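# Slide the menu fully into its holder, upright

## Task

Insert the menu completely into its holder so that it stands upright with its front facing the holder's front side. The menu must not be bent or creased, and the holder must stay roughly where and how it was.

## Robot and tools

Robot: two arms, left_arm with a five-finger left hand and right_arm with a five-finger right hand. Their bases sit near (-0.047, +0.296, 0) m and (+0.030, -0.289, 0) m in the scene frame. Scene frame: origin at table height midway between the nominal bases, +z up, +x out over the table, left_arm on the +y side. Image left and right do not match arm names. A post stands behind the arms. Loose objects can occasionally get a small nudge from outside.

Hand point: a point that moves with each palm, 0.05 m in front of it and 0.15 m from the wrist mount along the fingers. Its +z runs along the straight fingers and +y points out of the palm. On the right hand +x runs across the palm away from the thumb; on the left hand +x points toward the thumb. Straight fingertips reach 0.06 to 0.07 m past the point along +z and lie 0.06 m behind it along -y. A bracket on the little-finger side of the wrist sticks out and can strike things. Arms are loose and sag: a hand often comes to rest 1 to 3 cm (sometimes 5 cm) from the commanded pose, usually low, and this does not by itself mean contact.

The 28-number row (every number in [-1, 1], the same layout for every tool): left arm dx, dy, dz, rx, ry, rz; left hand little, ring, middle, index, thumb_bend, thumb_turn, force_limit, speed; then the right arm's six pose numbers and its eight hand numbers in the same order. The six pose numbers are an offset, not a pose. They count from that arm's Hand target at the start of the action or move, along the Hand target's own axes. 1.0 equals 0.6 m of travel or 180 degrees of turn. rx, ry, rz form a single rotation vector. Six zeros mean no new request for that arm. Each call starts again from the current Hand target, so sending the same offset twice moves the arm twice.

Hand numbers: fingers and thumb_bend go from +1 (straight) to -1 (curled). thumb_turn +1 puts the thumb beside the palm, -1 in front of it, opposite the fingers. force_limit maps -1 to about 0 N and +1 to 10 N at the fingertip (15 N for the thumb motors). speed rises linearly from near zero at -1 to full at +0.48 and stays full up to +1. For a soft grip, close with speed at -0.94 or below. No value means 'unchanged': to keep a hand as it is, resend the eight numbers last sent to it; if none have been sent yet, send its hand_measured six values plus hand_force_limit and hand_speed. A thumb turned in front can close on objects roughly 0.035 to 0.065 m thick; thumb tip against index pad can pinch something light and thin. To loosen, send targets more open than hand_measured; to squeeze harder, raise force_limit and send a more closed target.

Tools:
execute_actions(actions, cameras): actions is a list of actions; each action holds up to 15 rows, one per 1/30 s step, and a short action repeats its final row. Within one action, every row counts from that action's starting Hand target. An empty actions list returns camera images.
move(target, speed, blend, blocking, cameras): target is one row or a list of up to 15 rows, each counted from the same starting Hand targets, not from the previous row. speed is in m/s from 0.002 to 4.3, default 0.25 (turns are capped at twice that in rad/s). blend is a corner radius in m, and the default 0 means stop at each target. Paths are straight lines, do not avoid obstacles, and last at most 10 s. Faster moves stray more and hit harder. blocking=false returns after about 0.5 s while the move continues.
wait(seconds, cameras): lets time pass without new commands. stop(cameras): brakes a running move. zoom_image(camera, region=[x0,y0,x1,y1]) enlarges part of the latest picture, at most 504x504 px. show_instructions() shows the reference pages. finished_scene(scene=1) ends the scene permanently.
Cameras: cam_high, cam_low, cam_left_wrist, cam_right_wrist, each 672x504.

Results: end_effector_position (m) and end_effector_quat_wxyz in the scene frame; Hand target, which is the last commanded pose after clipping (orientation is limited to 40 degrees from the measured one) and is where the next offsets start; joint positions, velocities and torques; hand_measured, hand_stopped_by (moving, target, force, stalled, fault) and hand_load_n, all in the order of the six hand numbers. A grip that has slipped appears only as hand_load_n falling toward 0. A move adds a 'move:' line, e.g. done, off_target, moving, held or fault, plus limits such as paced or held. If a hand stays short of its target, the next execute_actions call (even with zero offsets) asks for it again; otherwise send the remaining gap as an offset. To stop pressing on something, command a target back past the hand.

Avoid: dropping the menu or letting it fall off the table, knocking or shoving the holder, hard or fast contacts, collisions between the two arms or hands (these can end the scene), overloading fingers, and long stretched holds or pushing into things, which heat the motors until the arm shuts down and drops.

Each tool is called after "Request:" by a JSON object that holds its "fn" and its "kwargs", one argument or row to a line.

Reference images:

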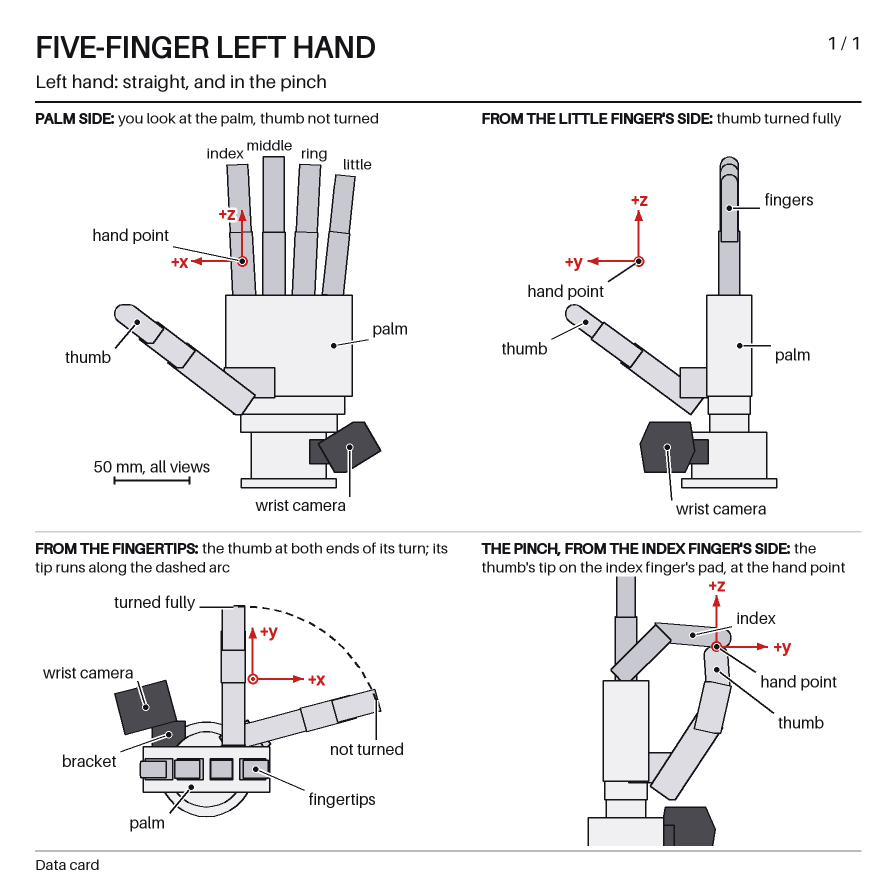

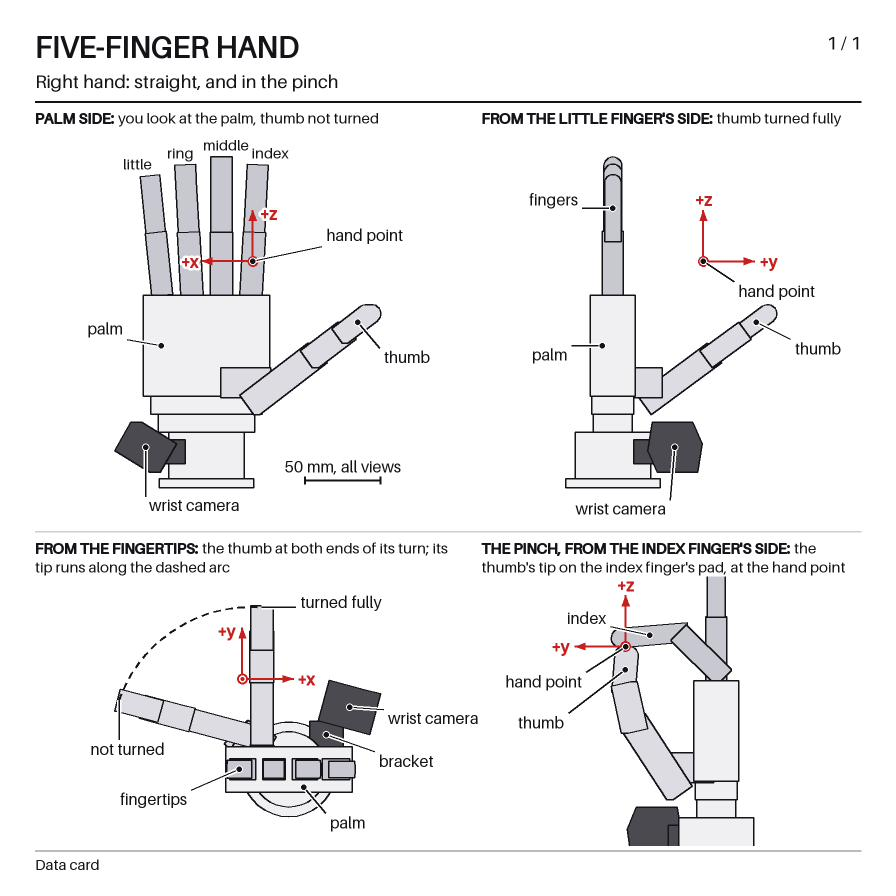

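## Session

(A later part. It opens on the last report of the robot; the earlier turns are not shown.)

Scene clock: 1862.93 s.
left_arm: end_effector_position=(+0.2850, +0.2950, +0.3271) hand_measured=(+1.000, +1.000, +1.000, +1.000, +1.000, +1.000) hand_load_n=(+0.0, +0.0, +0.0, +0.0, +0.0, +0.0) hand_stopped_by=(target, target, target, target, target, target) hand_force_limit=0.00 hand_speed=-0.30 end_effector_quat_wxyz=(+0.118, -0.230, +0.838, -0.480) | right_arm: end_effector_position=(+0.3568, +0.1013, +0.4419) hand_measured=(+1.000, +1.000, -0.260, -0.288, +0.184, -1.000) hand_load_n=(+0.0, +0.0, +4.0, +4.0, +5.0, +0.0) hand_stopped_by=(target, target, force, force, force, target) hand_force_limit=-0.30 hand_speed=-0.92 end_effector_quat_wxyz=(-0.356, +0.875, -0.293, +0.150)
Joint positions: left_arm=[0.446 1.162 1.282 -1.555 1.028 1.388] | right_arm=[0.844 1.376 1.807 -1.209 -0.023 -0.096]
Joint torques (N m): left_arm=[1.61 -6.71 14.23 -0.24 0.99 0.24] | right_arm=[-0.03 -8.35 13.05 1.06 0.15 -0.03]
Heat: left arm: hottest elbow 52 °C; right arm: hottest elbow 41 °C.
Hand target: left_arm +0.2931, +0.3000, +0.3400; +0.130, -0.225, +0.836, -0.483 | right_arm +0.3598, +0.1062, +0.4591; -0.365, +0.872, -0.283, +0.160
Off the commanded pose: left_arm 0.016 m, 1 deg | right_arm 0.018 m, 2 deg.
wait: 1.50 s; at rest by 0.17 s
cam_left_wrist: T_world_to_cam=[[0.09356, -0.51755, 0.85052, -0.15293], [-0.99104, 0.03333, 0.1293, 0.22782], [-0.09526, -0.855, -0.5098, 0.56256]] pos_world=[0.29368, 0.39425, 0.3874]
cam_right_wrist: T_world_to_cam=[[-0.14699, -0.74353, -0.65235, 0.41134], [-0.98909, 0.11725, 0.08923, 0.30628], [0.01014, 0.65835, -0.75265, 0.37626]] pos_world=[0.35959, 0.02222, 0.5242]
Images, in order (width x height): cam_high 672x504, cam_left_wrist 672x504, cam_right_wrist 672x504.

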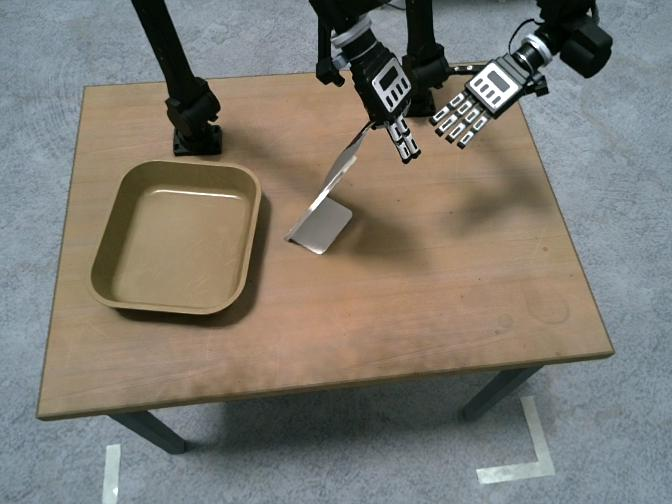

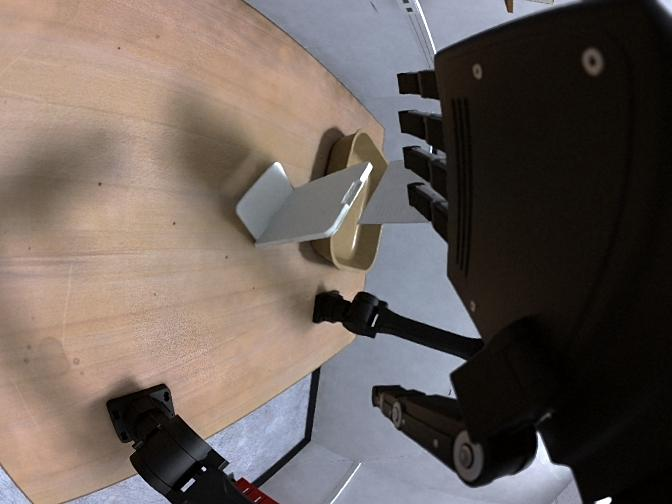

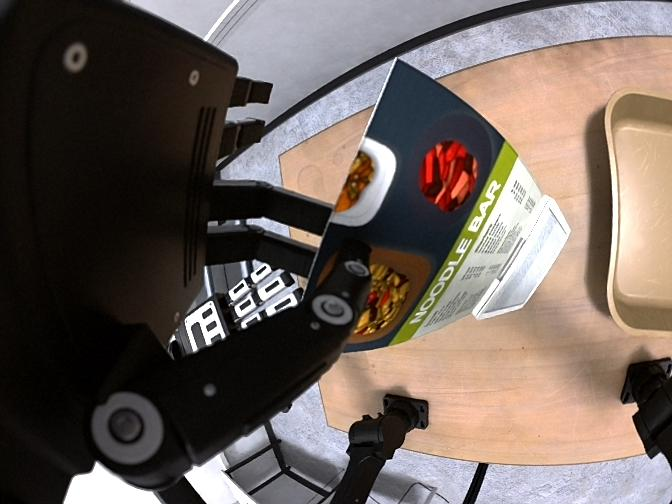

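Request:
{"fn": "move", "kwargs": {
  "target": [0,0,0,0,0,0,1,1,1,1,1,1,0,-0.3,-0.0023,0.0633,0.0312,0,0,0,1,1,-0.28,-0.29,0.17,-1,-0.3,-0.92],
  "speed": 0.04
}}

Request:
{"fn": "wait", "kwargs": {
  "seconds": 1.5,
  "cameras": ["cam_left_wrist","cam_right_wrist"]
}}

Request:
{"fn": "zoom_image", "kwargs": {
  "camera": "cam_left_wrist",
  "region": [320, 150, 390, 240]
}}

Request:
{"fn": "zoom_image", "kwargs": {
  "camera": "cam_right_wrist",
  "region": [430, 150, 600, 340]
}}

Scene clock: 1881.30 s.
left_arm: end_effector_position=(+0.2850, +0.2950, +0.3271) hand_measured=(+1.000, +1.000, +1.000, +1.000, +1.000, +1.000) hand_load_n=(+0.0, +0.0, +0.0, +0.0, -0.5, +0.0) hand_stopped_by=(target, target, target, target, target, target) hand_force_limit=0.00 hand_speed=-0.30 end_effector_quat_wxyz=(+0.118, -0.230, +0.838, -0.480) | right_arm: end_effector_position=(+0.3507, +0.0948, +0.4172) hand_measured=(+1.000, +1.000, -0.260, -0.288, +0.184, -1.000) hand_load_n=(+0.0, +0.0, +4.0, +4.0, +5.0, +0.0) hand_stopped_by=(target, target, force, force, force, target) hand_force_limit=-0.30 hand_speed=-0.92 end_effector_quat_wxyz=(-0.358, +0.874, -0.293, +0.150)
Joint positions: left_arm=[0.446 1.162 1.282 -1.555 1.028 1.388] | right_arm=[0.844 1.324 1.686 -1.136 -0.023 -0.096]
Joint torques (N m): left_arm=[1.61 -6.65 14.23 -0.25 1 0.24] | right_arm=[-0.44 -9.58 8.12 2.26 0.02 -0.08]
Heat: left arm: hottest elbow 53 °C; right arm: hottest elbow 41 °C.
Hand target: left_arm +0.2931, +0.3000, +0.3400; +0.130, -0.225, +0.836, -0.483 | right_arm +0.3535, +0.0956, +0.4186; -0.365, +0.872, -0.283, +0.160
Off the commanded pose: left_arm 0.016 m, 1 deg | right_arm 0.003 m, 2 deg.
move: done

Scene clock: 1882.80 s.
left_arm: end_effector_position=(+0.2850, +0.2950, +0.3271) hand_measured=(+1.000, +1.000, +1.000, +1.000, +1.000, +1.000) hand_load_n=(+0.0, -0.5, +0.0, +0.0, +0.0, -0.5) hand_stopped_by=(target, target, target, target, target, target) hand_force_limit=0.00 hand_speed=-0.30 end_effector_quat_wxyz=(+0.118, -0.230, +0.838, -0.480) | right_arm: end_effector_position=(+0.3507, +0.0948, +0.4172) hand_measured=(+1.000, +1.000, -0.260, -0.288, +0.184, -1.000) hand_load_n=(-0.5, +0.0, +4.0, +4.0, +5.0, +0.5) hand_stopped_by=(target, target, force, force, force, target) hand_force_limit=-0.30 hand_speed=-0.92 end_effector_quat_wxyz=(-0.358, +0.874, -0.293, +0.150)
Joint positions: left_arm=[0.446 1.162 1.282 -1.555 1.028 1.388] | right_arm=[0.844 1.324 1.686 -1.136 -0.023 -0.096]
Joint torques (N m): left_arm=[1.67 -6.65 14.23 -0.25 1 0.24] | right_arm=[-0.5 -9.47 8.16 2.26 0.01 -0.09]
Heat: left arm: hottest elbow 53 °C; right arm: hottest elbow 41 °C.
Hand target: left_arm +0.2931, +0.3000, +0.3400; +0.130, -0.225, +0.836, -0.483 | right_arm +0.3535, +0.0956, +0.4186; -0.365, +0.872, -0.283, +0.160
Off the commanded pose: left_arm 0.016 m, 1 deg | right_arm 0.003 m, 2 deg.
wait: 1.50 s; at rest by 0.17 s
cam_left_wrist: T_world_to_cam=[[0.09356, -0.51755, 0.85052, -0.15293], [-0.99104, 0.03333, 0.1293, 0.22782], [-0.09526, -0.855, -0.5098, 0.56256]] pos_world=[0.29368, 0.39425, 0.3874]
cam_right_wrist: T_world_to_cam=[[-0.14514, -0.74155, -0.65501, 0.38984], [-0.98933, 0.11697, 0.0868, 0.30437], [0.01225, 0.66062, -0.75062, 0.3602]] pos_world=[0.35329, 0.01553, 0.4993]

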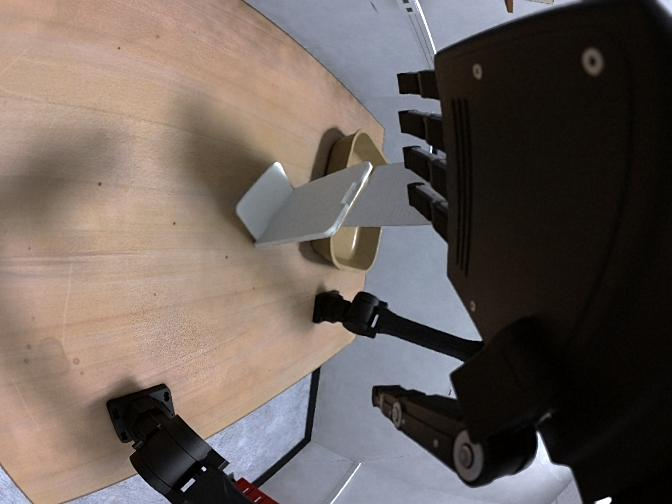

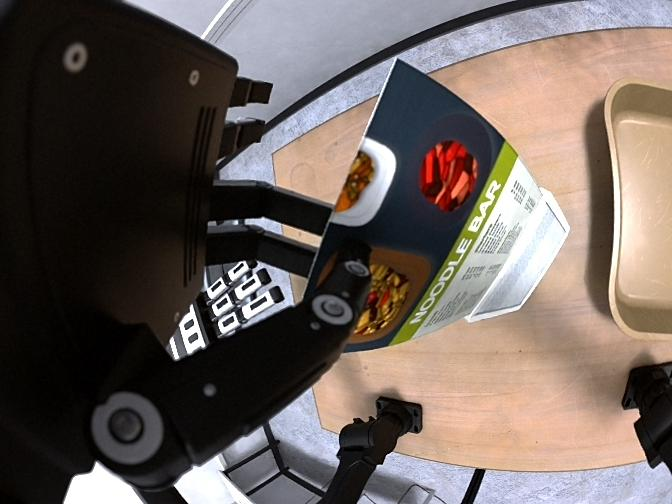

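Scaled by 5.600 from the camera's image (finer frame: 960x720).

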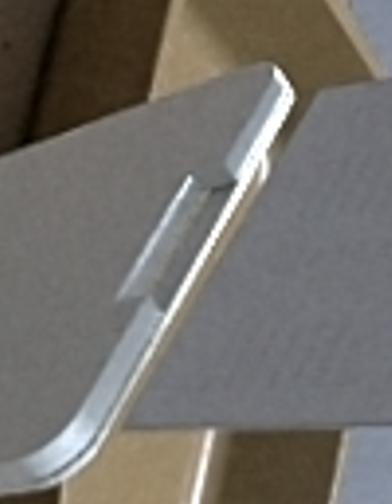

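Scaled by 2.653 from the camera's image (finer frame: 960x720).

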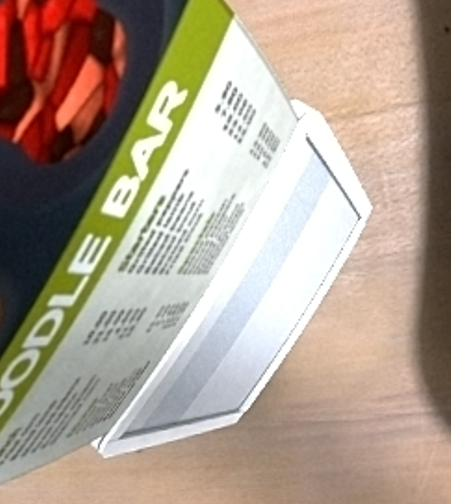

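Request:
{"fn": "zoom_image", "kwargs": {
  "camera": "cam_right_wrist",
  "region": [455, 290, 505, 340]
}}

Request:
{"fn": "zoom_image", "kwargs": {
  "camera": "cam_right_wrist",
  "region": [520, 170, 570, 220]
}}

Request:
{"fn": "zoom_image", "kwargs": {
  "camera": "cam_left_wrist",
  "region": [350, 155, 390, 195]
}}

Scaled by 10.080 from the camera's image (finer frame: 960x720).

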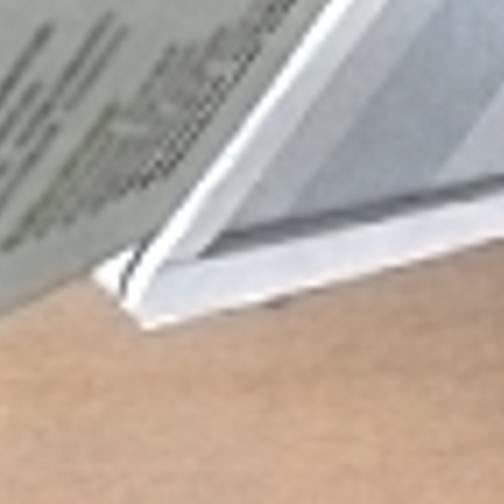

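Scaled by 10.080 from the camera's image (finer frame: 960x720).

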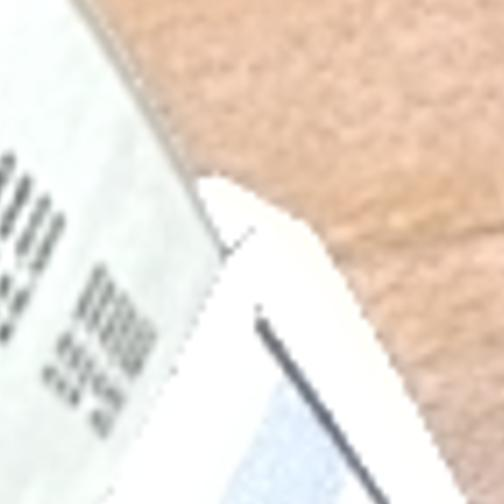

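Scaled by 12.600 from the camera's image (finer frame: 960x720).

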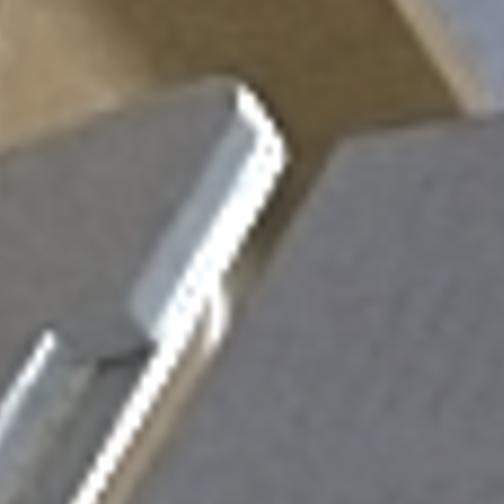

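Request:
{"fn": "move", "kwargs": {
  "target": [0,0,0,0,0,0,1,1,1,1,1,1,0,-0.3,-0.0021,0.0042,0.0034,0,0,0,1,1,-0.28,-0.29,0.17,-1,-0.3,-0.92],
  "speed": 0.03
}}

Request:
{"fn": "wait", "kwargs": {
  "seconds": 1.5,
  "cameras": ["cam_left_wrist","cam_right_wrist","cam_low"]
}}

Request:
{"fn": "zoom_image", "kwargs": {
  "camera": "cam_left_wrist",
  "region": [320, 150, 390, 240]
}}

Request:
{"fn": "zoom_image", "kwargs": {
  "camera": "cam_right_wrist",
  "region": [455, 290, 505, 340]
}}

Request:
{"fn": "zoom_image", "kwargs": {
  "camera": "cam_right_wrist",
  "region": [520, 170, 570, 220]
}}

Request:
{"fn": "zoom_image", "kwargs": {
  "camera": "cam_low",
  "region": [215, 185, 250, 215]
}}

Scene clock: 1908.83 s.
left_arm: end_effector_position=(+0.2850, +0.2950, +0.3271) hand_measured=(+1.000, +1.000, +1.000, +1.000, +1.000, +1.000) hand_load_n=(+0.0, +0.0, +0.0, +0.0, +0.0, -0.5) hand_stopped_by=(target, target, target, target, target, target) hand_force_limit=0.00 hand_speed=-0.30 end_effector_quat_wxyz=(+0.118, -0.230, +0.838, -0.480) | right_arm: end_effector_position=(+0.3505, +0.0946, +0.4142) hand_measured=(+1.000, +1.000, -0.260, -0.288, +0.184, -1.000) hand_load_n=(+0.0, +0.0, +4.0, +4.0, +5.0, +0.0) hand_stopped_by=(target, target, force, force, force, target) hand_force_limit=-0.30 hand_speed=-0.92 end_effector_quat_wxyz=(-0.358, +0.874, -0.293, +0.151)
Joint positions: left_arm=[0.446 1.162 1.282 -1.555 1.028 1.388] | right_arm=[0.844 1.32 1.673 -1.127 -0.023 -0.096]
Joint torques (N m): left_arm=[1.61 -6.59 14.22 -0.25 1 0.24] | right_arm=[-0.26 -9.58 8.09 2.28 0.07 -0.06]
Heat: left arm: hottest elbow 53 °C; right arm: hottest elbow 40 °C.
Hand target: left_arm +0.2931, +0.3000, +0.3400; +0.130, -0.225, +0.836, -0.483 | right_arm +0.3526, +0.0960, +0.4153; -0.365, +0.872, -0.283, +0.160
Off the commanded pose: left_arm 0.016 m, 1 deg | right_arm 0.003 m, 2 deg.
move: done

Scene clock: 1910.33 s.
left_arm: end_effector_position=(+0.2850, +0.2950, +0.3271) hand_measured=(+1.000, +1.000, +1.000, +1.000, +1.000, +1.000) hand_load_n=(+0.0, +0.0, +0.0, +0.0, +0.0, +0.0) hand_stopped_by=(target, target, target, target, target, target) hand_force_limit=0.00 hand_speed=-0.30 end_effector_quat_wxyz=(+0.118, -0.230, +0.838, -0.480) | right_arm: end_effector_position=(+0.3505, +0.0946, +0.4142) hand_measured=(+1.000, +1.000, -0.260, -0.288, +0.184, -1.000) hand_load_n=(+0.0, +0.0, +4.5, +4.0, +5.0, +0.0) hand_stopped_by=(target, target, force, force, force, target) hand_force_limit=-0.30 hand_speed=-0.92 end_effector_quat_wxyz=(-0.358, +0.874, -0.293, +0.151)
Joint positions: left_arm=[0.446 1.162 1.282 -1.555 1.028 1.388] | right_arm=[0.844 1.32 1.673 -1.127 -0.023 -0.096]
Joint torques (N m): left_arm=[1.73 -6.59 14.23 -0.24 1 0.24] | right_arm=[-0.15 -9.41 8.18 2.28 0.07 -0.07]
Heat: left arm: hottest elbow 53 °C; right arm: hottest elbow 40 °C.
Hand target: left_arm +0.2931, +0.3000, +0.3400; +0.130, -0.225, +0.836, -0.483 | right_arm +0.3526, +0.0960, +0.4153; -0.365, +0.872, -0.283, +0.160
Off the commanded pose: left_arm 0.016 m, 1 deg | right_arm 0.003 m, 2 deg.
wait: 1.50 s; at rest by 0.17 s
cam_left_wrist: T_world_to_cam=[[0.09356, -0.51755, 0.85052, -0.15293], [-0.99104, 0.03333, 0.1293, 0.22782], [-0.09526, -0.855, -0.5098, 0.56256]] pos_world=[0.29368, 0.39425, 0.3874]
cam_right_wrist: T_world_to_cam=[[-0.14474, -0.74114, -0.65556, 0.38768], [-0.98939, 0.11688, 0.08631, 0.30474], [0.01265, 0.6611, -0.75019, 0.35771]] pos_world=[0.35309, 0.01523, 0.4962]
Images, in order (width x height): cam_low 672x504, cam_left_wrist 672x504, cam_right_wrist 672x504.

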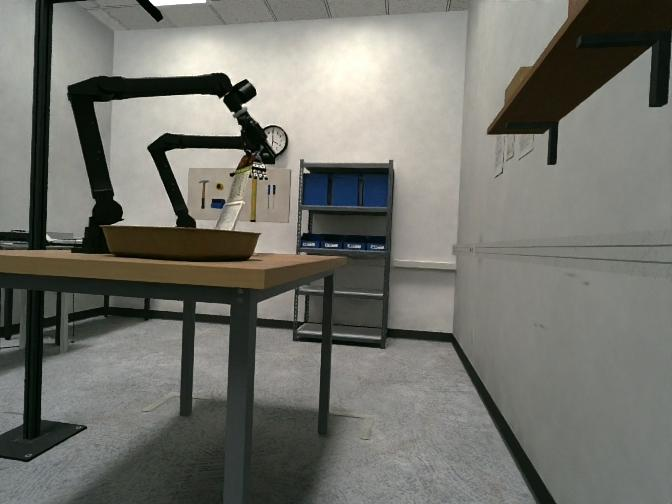

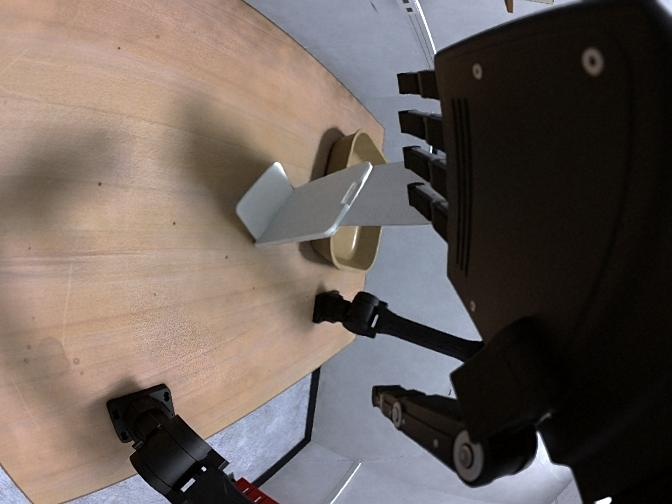

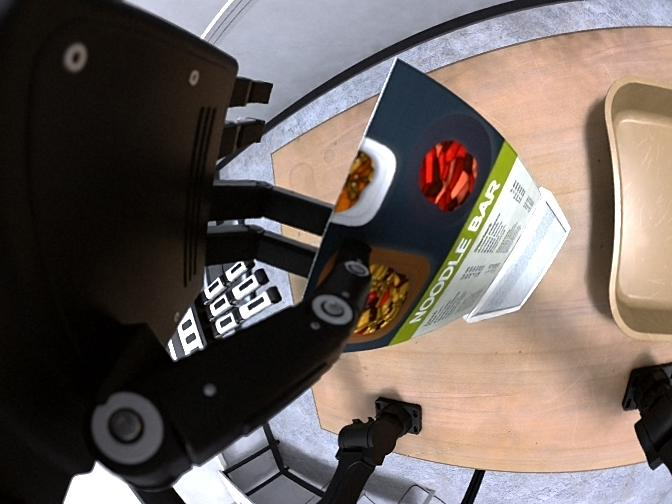

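Scaled by 5.600 from the camera's image (finer frame: 960x720).

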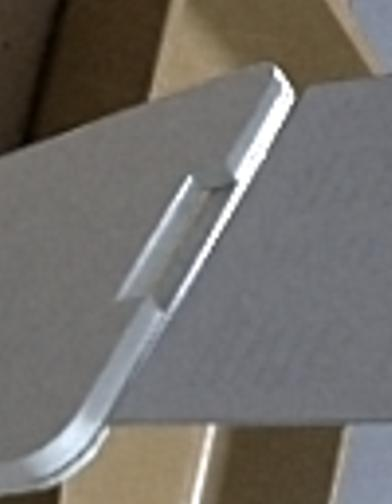

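Scaled by 10.080 from the camera's image (finer frame: 960x720).

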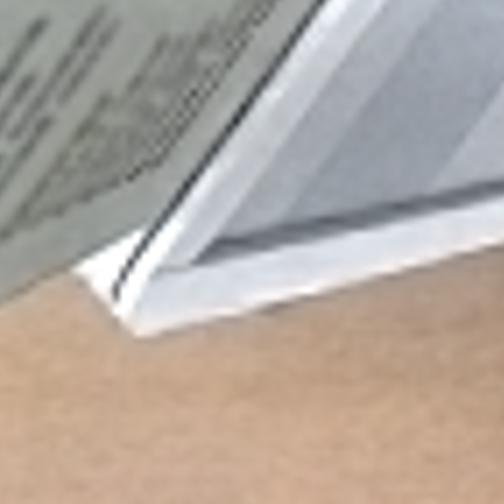

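Scaled by 10.080 from the camera's image (finer frame: 960x720).

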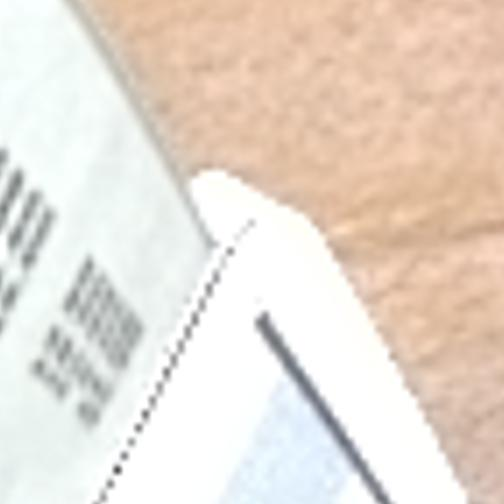

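Scaled by 14.400 from the camera's image (finer frame: 960x720).

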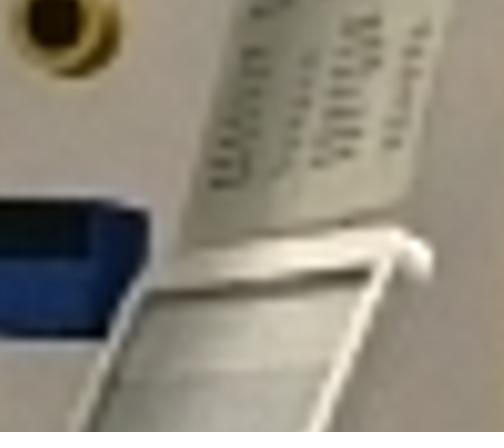

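Request:
{"fn": "move", "kwargs": {
  "target": [0,0,0,0,0,0,1,1,1,1,1,1,0,-0.3,0.0098,0.0017,-0.0008,0.0003,-0.0039,0.0098,1,1,-0.28,-0.29,0.17,-1,-0.3,-0.92],
  "speed": 0.03
}}

Request:
{"fn": "wait", "kwargs": {
  "seconds": 1,
  "cameras": ["cam_left_wrist","cam_right_wrist","cam_low"]
}}

Request:
{"fn": "zoom_image", "kwargs": {
  "camera": "cam_left_wrist",
  "region": [320, 150, 390, 240]
}}

Request:
{"fn": "zoom_image", "kwargs": {
  "camera": "cam_right_wrist",
  "region": [455, 290, 505, 340]
}}

Request:
{"fn": "zoom_image", "kwargs": {
  "camera": "cam_right_wrist",
  "region": [520, 170, 570, 220]
}}

Scene clock: 1924.73 s.
left_arm: end_effector_position=(+0.2850, +0.2950, +0.3271) hand_measured=(+1.000, +1.000, +1.000, +1.000, +1.000, +1.000) hand_load_n=(+0.0, +0.0, +0.0, +0.0, +0.0, +0.0) hand_stopped_by=(target, target, target, target, target, target) hand_force_limit=0.00 hand_speed=-0.30 end_effector_quat_wxyz=(+0.118, -0.230, +0.838, -0.480) | right_arm: end_effector_position=(+0.3533, +0.0914, +0.4154) hand_measured=(+1.000, +1.000, -0.260, -0.288, +0.184, -1.000) hand_load_n=(-0.5, +0.0, +4.0, +4.0, +5.0, +0.0) hand_stopped_by=(target, target, force, force, force, target) hand_force_limit=-0.30 hand_speed=-0.92 end_effector_quat_wxyz=(-0.360, +0.872, -0.296, +0.148)
Joint positions: left_arm=[0.446 1.162 1.282 -1.555 1.028 1.388] | right_arm=[0.831 1.318 1.673 -1.127 -0.036 -0.096]
Joint torques (N m): left_arm=[1.61 -6.59 14.23 -0.24 1 0.24] | right_arm=[-1.26 -9.64 7.77 2.35 -0.18 0.08]
Heat: left arm: hottest elbow 53 °C; right arm: hottest elbow 39 °C.
Hand target: left_arm +0.2931, +0.3000, +0.3400; +0.130, -0.225, +0.836, -0.483 | right_arm +0.3565, +0.0916, +0.4154; -0.370, +0.868, -0.294, +0.150
Off the commanded pose: left_arm 0.016 m, 1 deg | right_arm 0.003 m, 1 deg.
move: done

Scene clock: 1925.73 s.
left_arm: end_effector_position=(+0.2850, +0.2950, +0.3271) hand_measured=(+1.000, +1.000, +1.000, +1.000, +1.000, +1.000) hand_load_n=(+0.0, +0.0, +0.0, +0.0, +0.0, -0.5) hand_stopped_by=(target, target, target, target, target, target) hand_force_limit=0.00 hand_speed=-0.30 end_effector_quat_wxyz=(+0.118, -0.230, +0.838, -0.480) | right_arm: end_effector_position=(+0.3533, +0.0914, +0.4154) hand_measured=(+1.000, +1.000, -0.260, -0.288, +0.184, -1.000) hand_load_n=(+0.0, +0.0, +4.0, +4.0, +5.0, +0.0) hand_stopped_by=(target, target, force, force, force, target) hand_force_limit=-0.30 hand_speed=-0.92 end_effector_quat_wxyz=(-0.360, +0.872, -0.296, +0.148)
Joint positions: left_arm=[0.446 1.162 1.282 -1.555 1.028 1.388] | right_arm=[0.831 1.318 1.673 -1.127 -0.036 -0.096]
Joint torques (N m): left_arm=[1.67 -6.65 14.24 -0.24 0.99 0.24] | right_arm=[-1.32 -9.35 7.8 2.32 -0.17 0.07]
Heat: left arm: hottest elbow 53 °C; right arm: hottest elbow 39 °C.
Hand target: left_arm +0.2931, +0.3000, +0.3400; +0.130, -0.225, +0.836, -0.483 | right_arm +0.3565, +0.0916, +0.4154; -0.370, +0.868, -0.294, +0.150
Off the commanded pose: left_arm 0.016 m, 1 deg | right_arm 0.003 m, 1 deg.
wait: 1.00 s; at rest by 0.17 s
cam_left_wrist: T_world_to_cam=[[0.09356, -0.51755, 0.85052, -0.15293], [-0.99104, 0.03333, 0.1293, 0.22782], [-0.09526, -0.855, -0.5098, 0.56256]] pos_world=[0.29368, 0.39425, 0.3874]
cam_right_wrist: T_world_to_cam=[[-0.1513, -0.73531, -0.66063, 0.3905], [-0.98843, 0.12, 0.09282, 0.30438], [0.01103, 0.66703, -0.74495, 0.35855]] pos_world=[0.35599, 0.01145, 0.49683]
Images, in order (width x height): cam_low 672x504, cam_left_wrist 672x504, cam_right_wrist 672x504.

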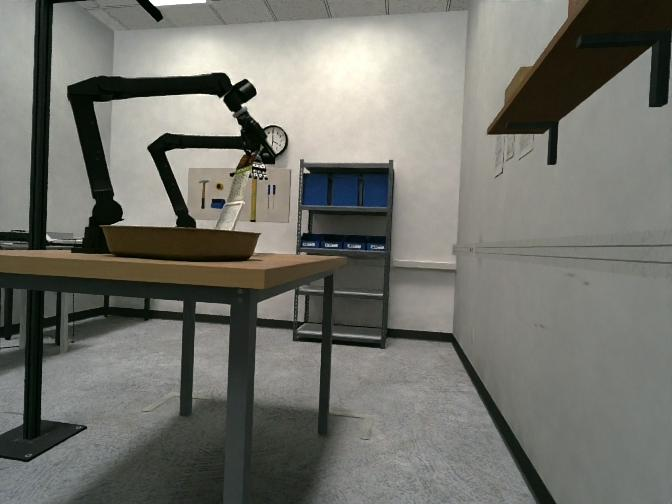

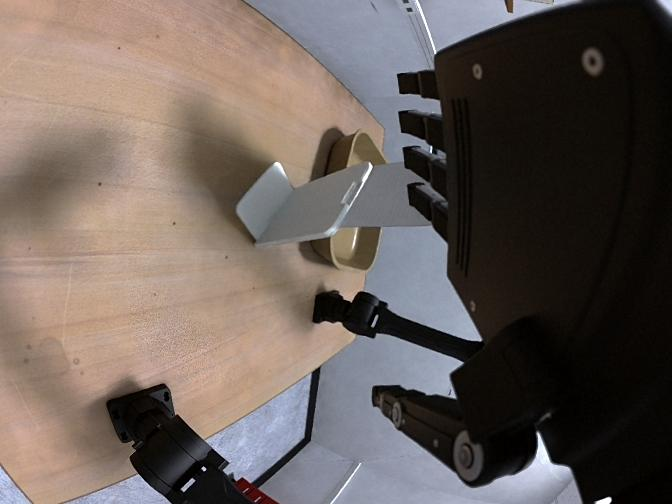

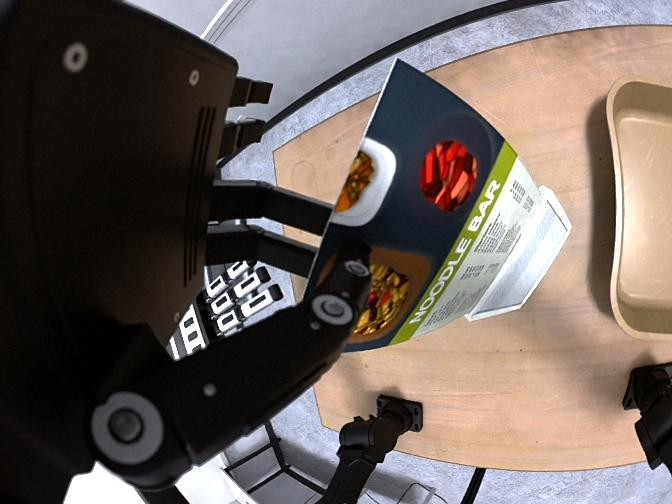

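Scaled by 5.600 from the camera's image (finer frame: 960x720).

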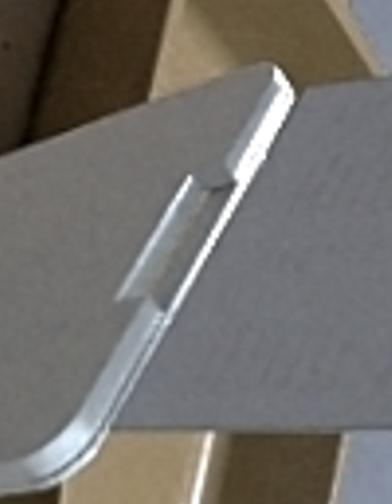

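Scaled by 10.080 from the camera's image (finer frame: 960x720).

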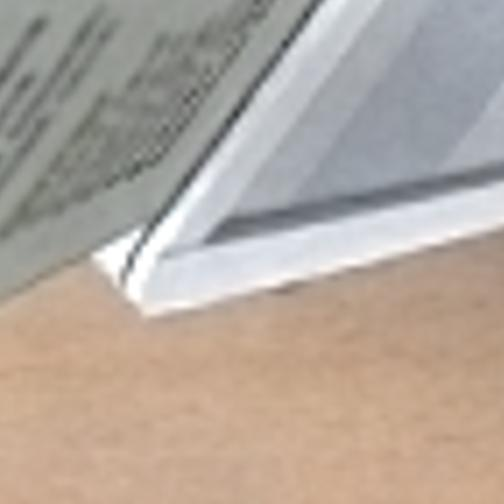

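Scaled by 10.080 from the camera's image (finer frame: 960x720).

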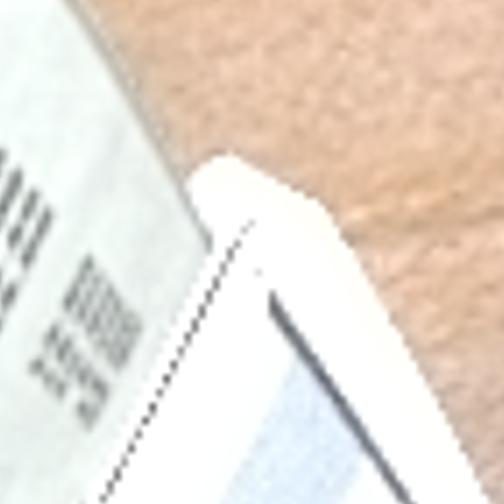

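Request:
{"fn": "move", "kwargs": {
  "target": [0,0,0,0,0,0,1,1,1,1,1,1,0,-0.3,0.0056,0.006,0.0033,0.0002,-0.002,0.0051,1,1,-0.28,-0.29,0.17,-1,-0.3,-0.92],
  "speed": 0.03
}}

Request:
{"fn": "wait", "kwargs": {
  "seconds": 1,
  "cameras": ["cam_left_wrist","cam_right_wrist","cam_high"]
}}

Request:
{"fn": "zoom_image", "kwargs": {
  "camera": "cam_left_wrist",
  "region": [320, 150, 390, 240]
}}

Request:
{"fn": "zoom_image", "kwargs": {
  "camera": "cam_right_wrist",
  "region": [455, 290, 505, 340]
}}

Request:
{"fn": "zoom_image", "kwargs": {
  "camera": "cam_right_wrist",
  "region": [520, 170, 570, 220]
}}

Request:
{"fn": "zoom_image", "kwargs": {
  "camera": "cam_high",
  "region": [280, 110, 400, 260]
}}

Scene clock: 1945.33 s.
left_arm: end_effector_position=(+0.2850, +0.2950, +0.3271) hand_measured=(+1.000, +1.000, +1.000, +1.000, +1.000, +1.000) hand_load_n=(-0.5, +0.0, +0.0, +0.0, +0.0, -0.5) hand_stopped_by=(target, target, target, target, target, target) hand_force_limit=0.00 hand_speed=-0.30 end_effector_quat_wxyz=(+0.118, -0.230, +0.838, -0.480) | right_arm: end_effector_position=(+0.3563, +0.0875, +0.4095) hand_measured=(+1.000, +1.000, -0.260, -0.288, +0.184, -1.000) hand_load_n=(+0.0, -0.5, +4.0, +4.0, +5.0, +0.0) hand_stopped_by=(target, target, force, force, force, target) hand_force_limit=-0.30 hand_speed=-0.92 end_effector_quat_wxyz=(-0.361, +0.871, -0.301, +0.143)
Joint positions: left_arm=[0.446 1.162 1.282 -1.555 1.028 1.388] | right_arm=[0.814 1.312 1.652 -1.114 -0.053 -0.096]
Joint torques (N m): left_arm=[1.67 -6.65 14.23 -0.25 1 0.24] | right_arm=[-1.26 -9.41 8.2 2.22 -0.2 0.15]
Heat: left arm: hottest elbow 53 °C; right arm: hottest elbow 38 °C.
Hand target: left_arm +0.2931, +0.3000, +0.3400; +0.130, -0.225, +0.836, -0.483 | right_arm +0.3587, +0.0886, +0.4115; -0.372, +0.866, -0.300, +0.144
Off the commanded pose: left_arm 0.016 m, 1 deg | right_arm 0.003 m, 1 deg.
move: done

Scene clock: 1946.33 s.
left_arm: end_effector_position=(+0.2850, +0.2950, +0.3271) hand_measured=(+1.000, +1.000, +1.000, +1.000, +1.000, +1.000) hand_load_n=(+0.0, +0.0, +0.0, +0.0, +0.0, +0.0) hand_stopped_by=(target, target, target, target, target, target) hand_force_limit=0.00 hand_speed=-0.30 end_effector_quat_wxyz=(+0.118, -0.230, +0.838, -0.480) | right_arm: end_effector_position=(+0.3563, +0.0875, +0.4095) hand_measured=(+1.000, +1.000, -0.260, -0.288, +0.184, -1.000) hand_load_n=(+0.0, +0.0, +4.0, +4.0, +5.0, +0.0) hand_stopped_by=(target, target, force, force, force, target) hand_force_limit=-0.30 hand_speed=-0.92 end_effector_quat_wxyz=(-0.361, +0.871, -0.301, +0.143)
Joint positions: left_arm=[0.446 1.162 1.282 -1.555 1.028 1.388] | right_arm=[0.814 1.312 1.652 -1.114 -0.053 -0.096]
Joint torques (N m): left_arm=[1.73 -6.65 14.24 -0.24 1 0.25] | right_arm=[-1.2 -9.35 8.18 2.3 -0.2 0.16]
Heat: left arm: hottest elbow 53 °C; right arm: hottest elbow 38 °C.
Hand target: left_arm +0.2931, +0.3000, +0.3400; +0.130, -0.225, +0.836, -0.483 | right_arm +0.3587, +0.0886, +0.4115; -0.372, +0.866, -0.300, +0.144
Off the commanded pose: left_arm 0.016 m, 1 deg | right_arm 0.003 m, 1 deg.
wait: 1.00 s; at rest by 0.17 s
cam_left_wrist: T_world_to_cam=[[0.09356, -0.51755, 0.85052, -0.15293], [-0.99104, 0.03333, 0.1293, 0.22782], [-0.09526, -0.855, -0.5098, 0.56256]] pos_world=[0.29368, 0.39425, 0.3874]
cam_right_wrist: T_world_to_cam=[[-0.16161, -0.73074, -0.66325, 0.38849], [-0.98684, 0.12367, 0.1042, 0.30279], [0.00588, 0.67136, -0.74111, 0.3567]] pos_world=[0.35949, 0.00697, 0.49047]
Images, in order (width x height): cam_high 672x504, cam_left_wrist 672x504, cam_right_wrist 672x504.

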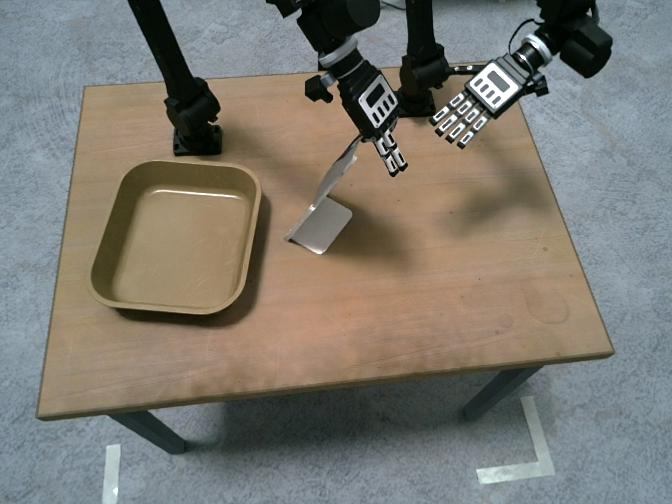

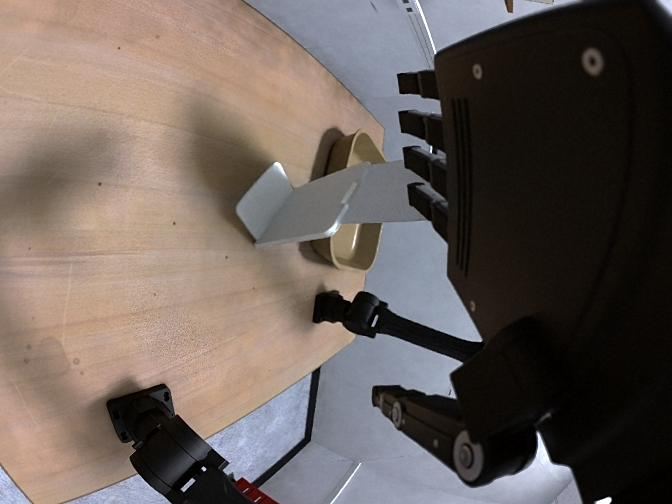

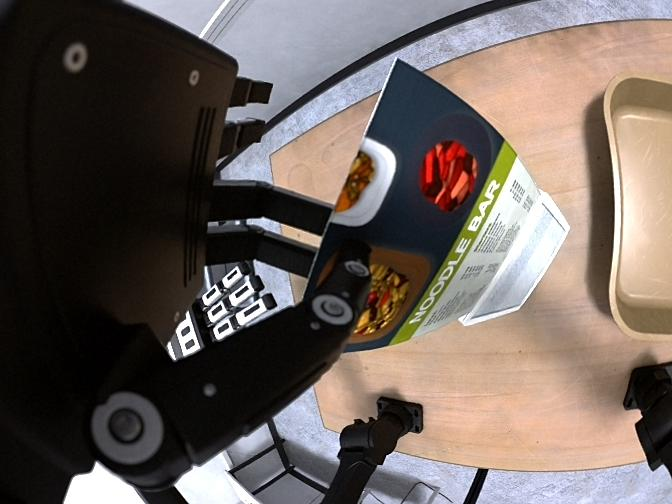

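Scaled by 5.600 from the camera's image (finer frame: 960x720).

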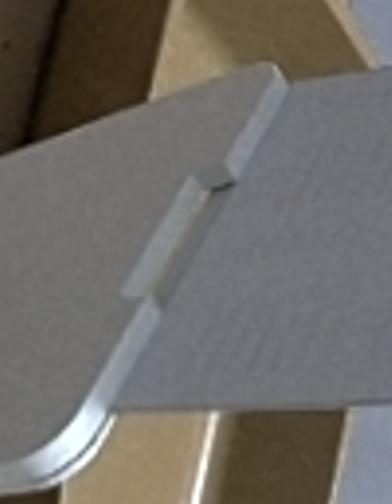

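Scaled by 10.080 from the camera's image (finer frame: 960x720).

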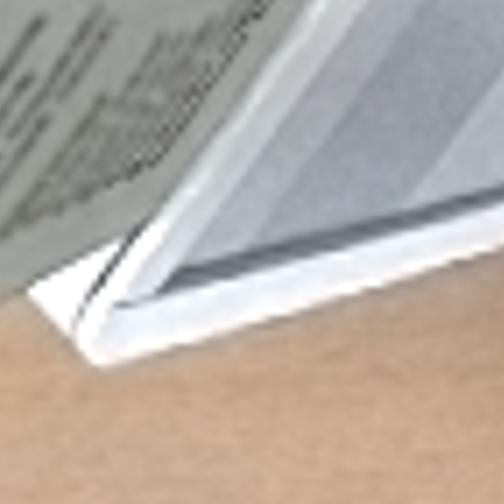

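Scaled by 10.080 from the camera's image (finer frame: 960x720).

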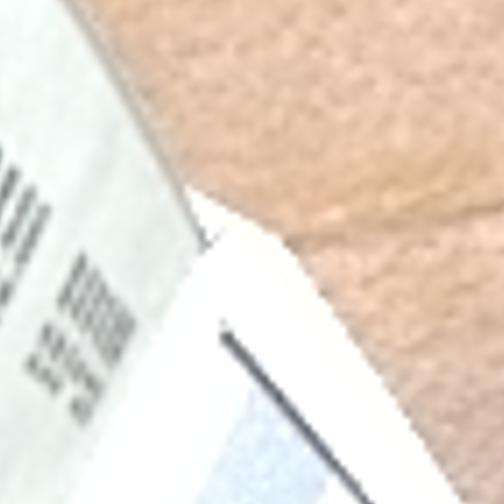

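Scaled by 3.360 from the camera's image (finer frame: 960x720).

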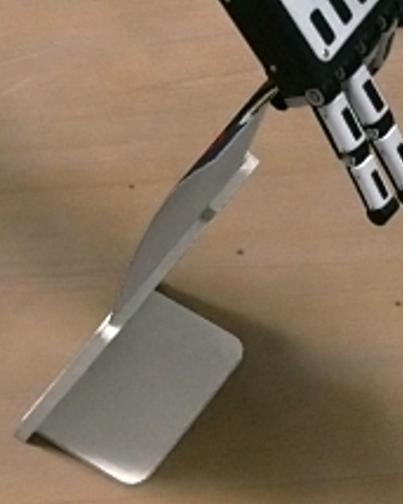

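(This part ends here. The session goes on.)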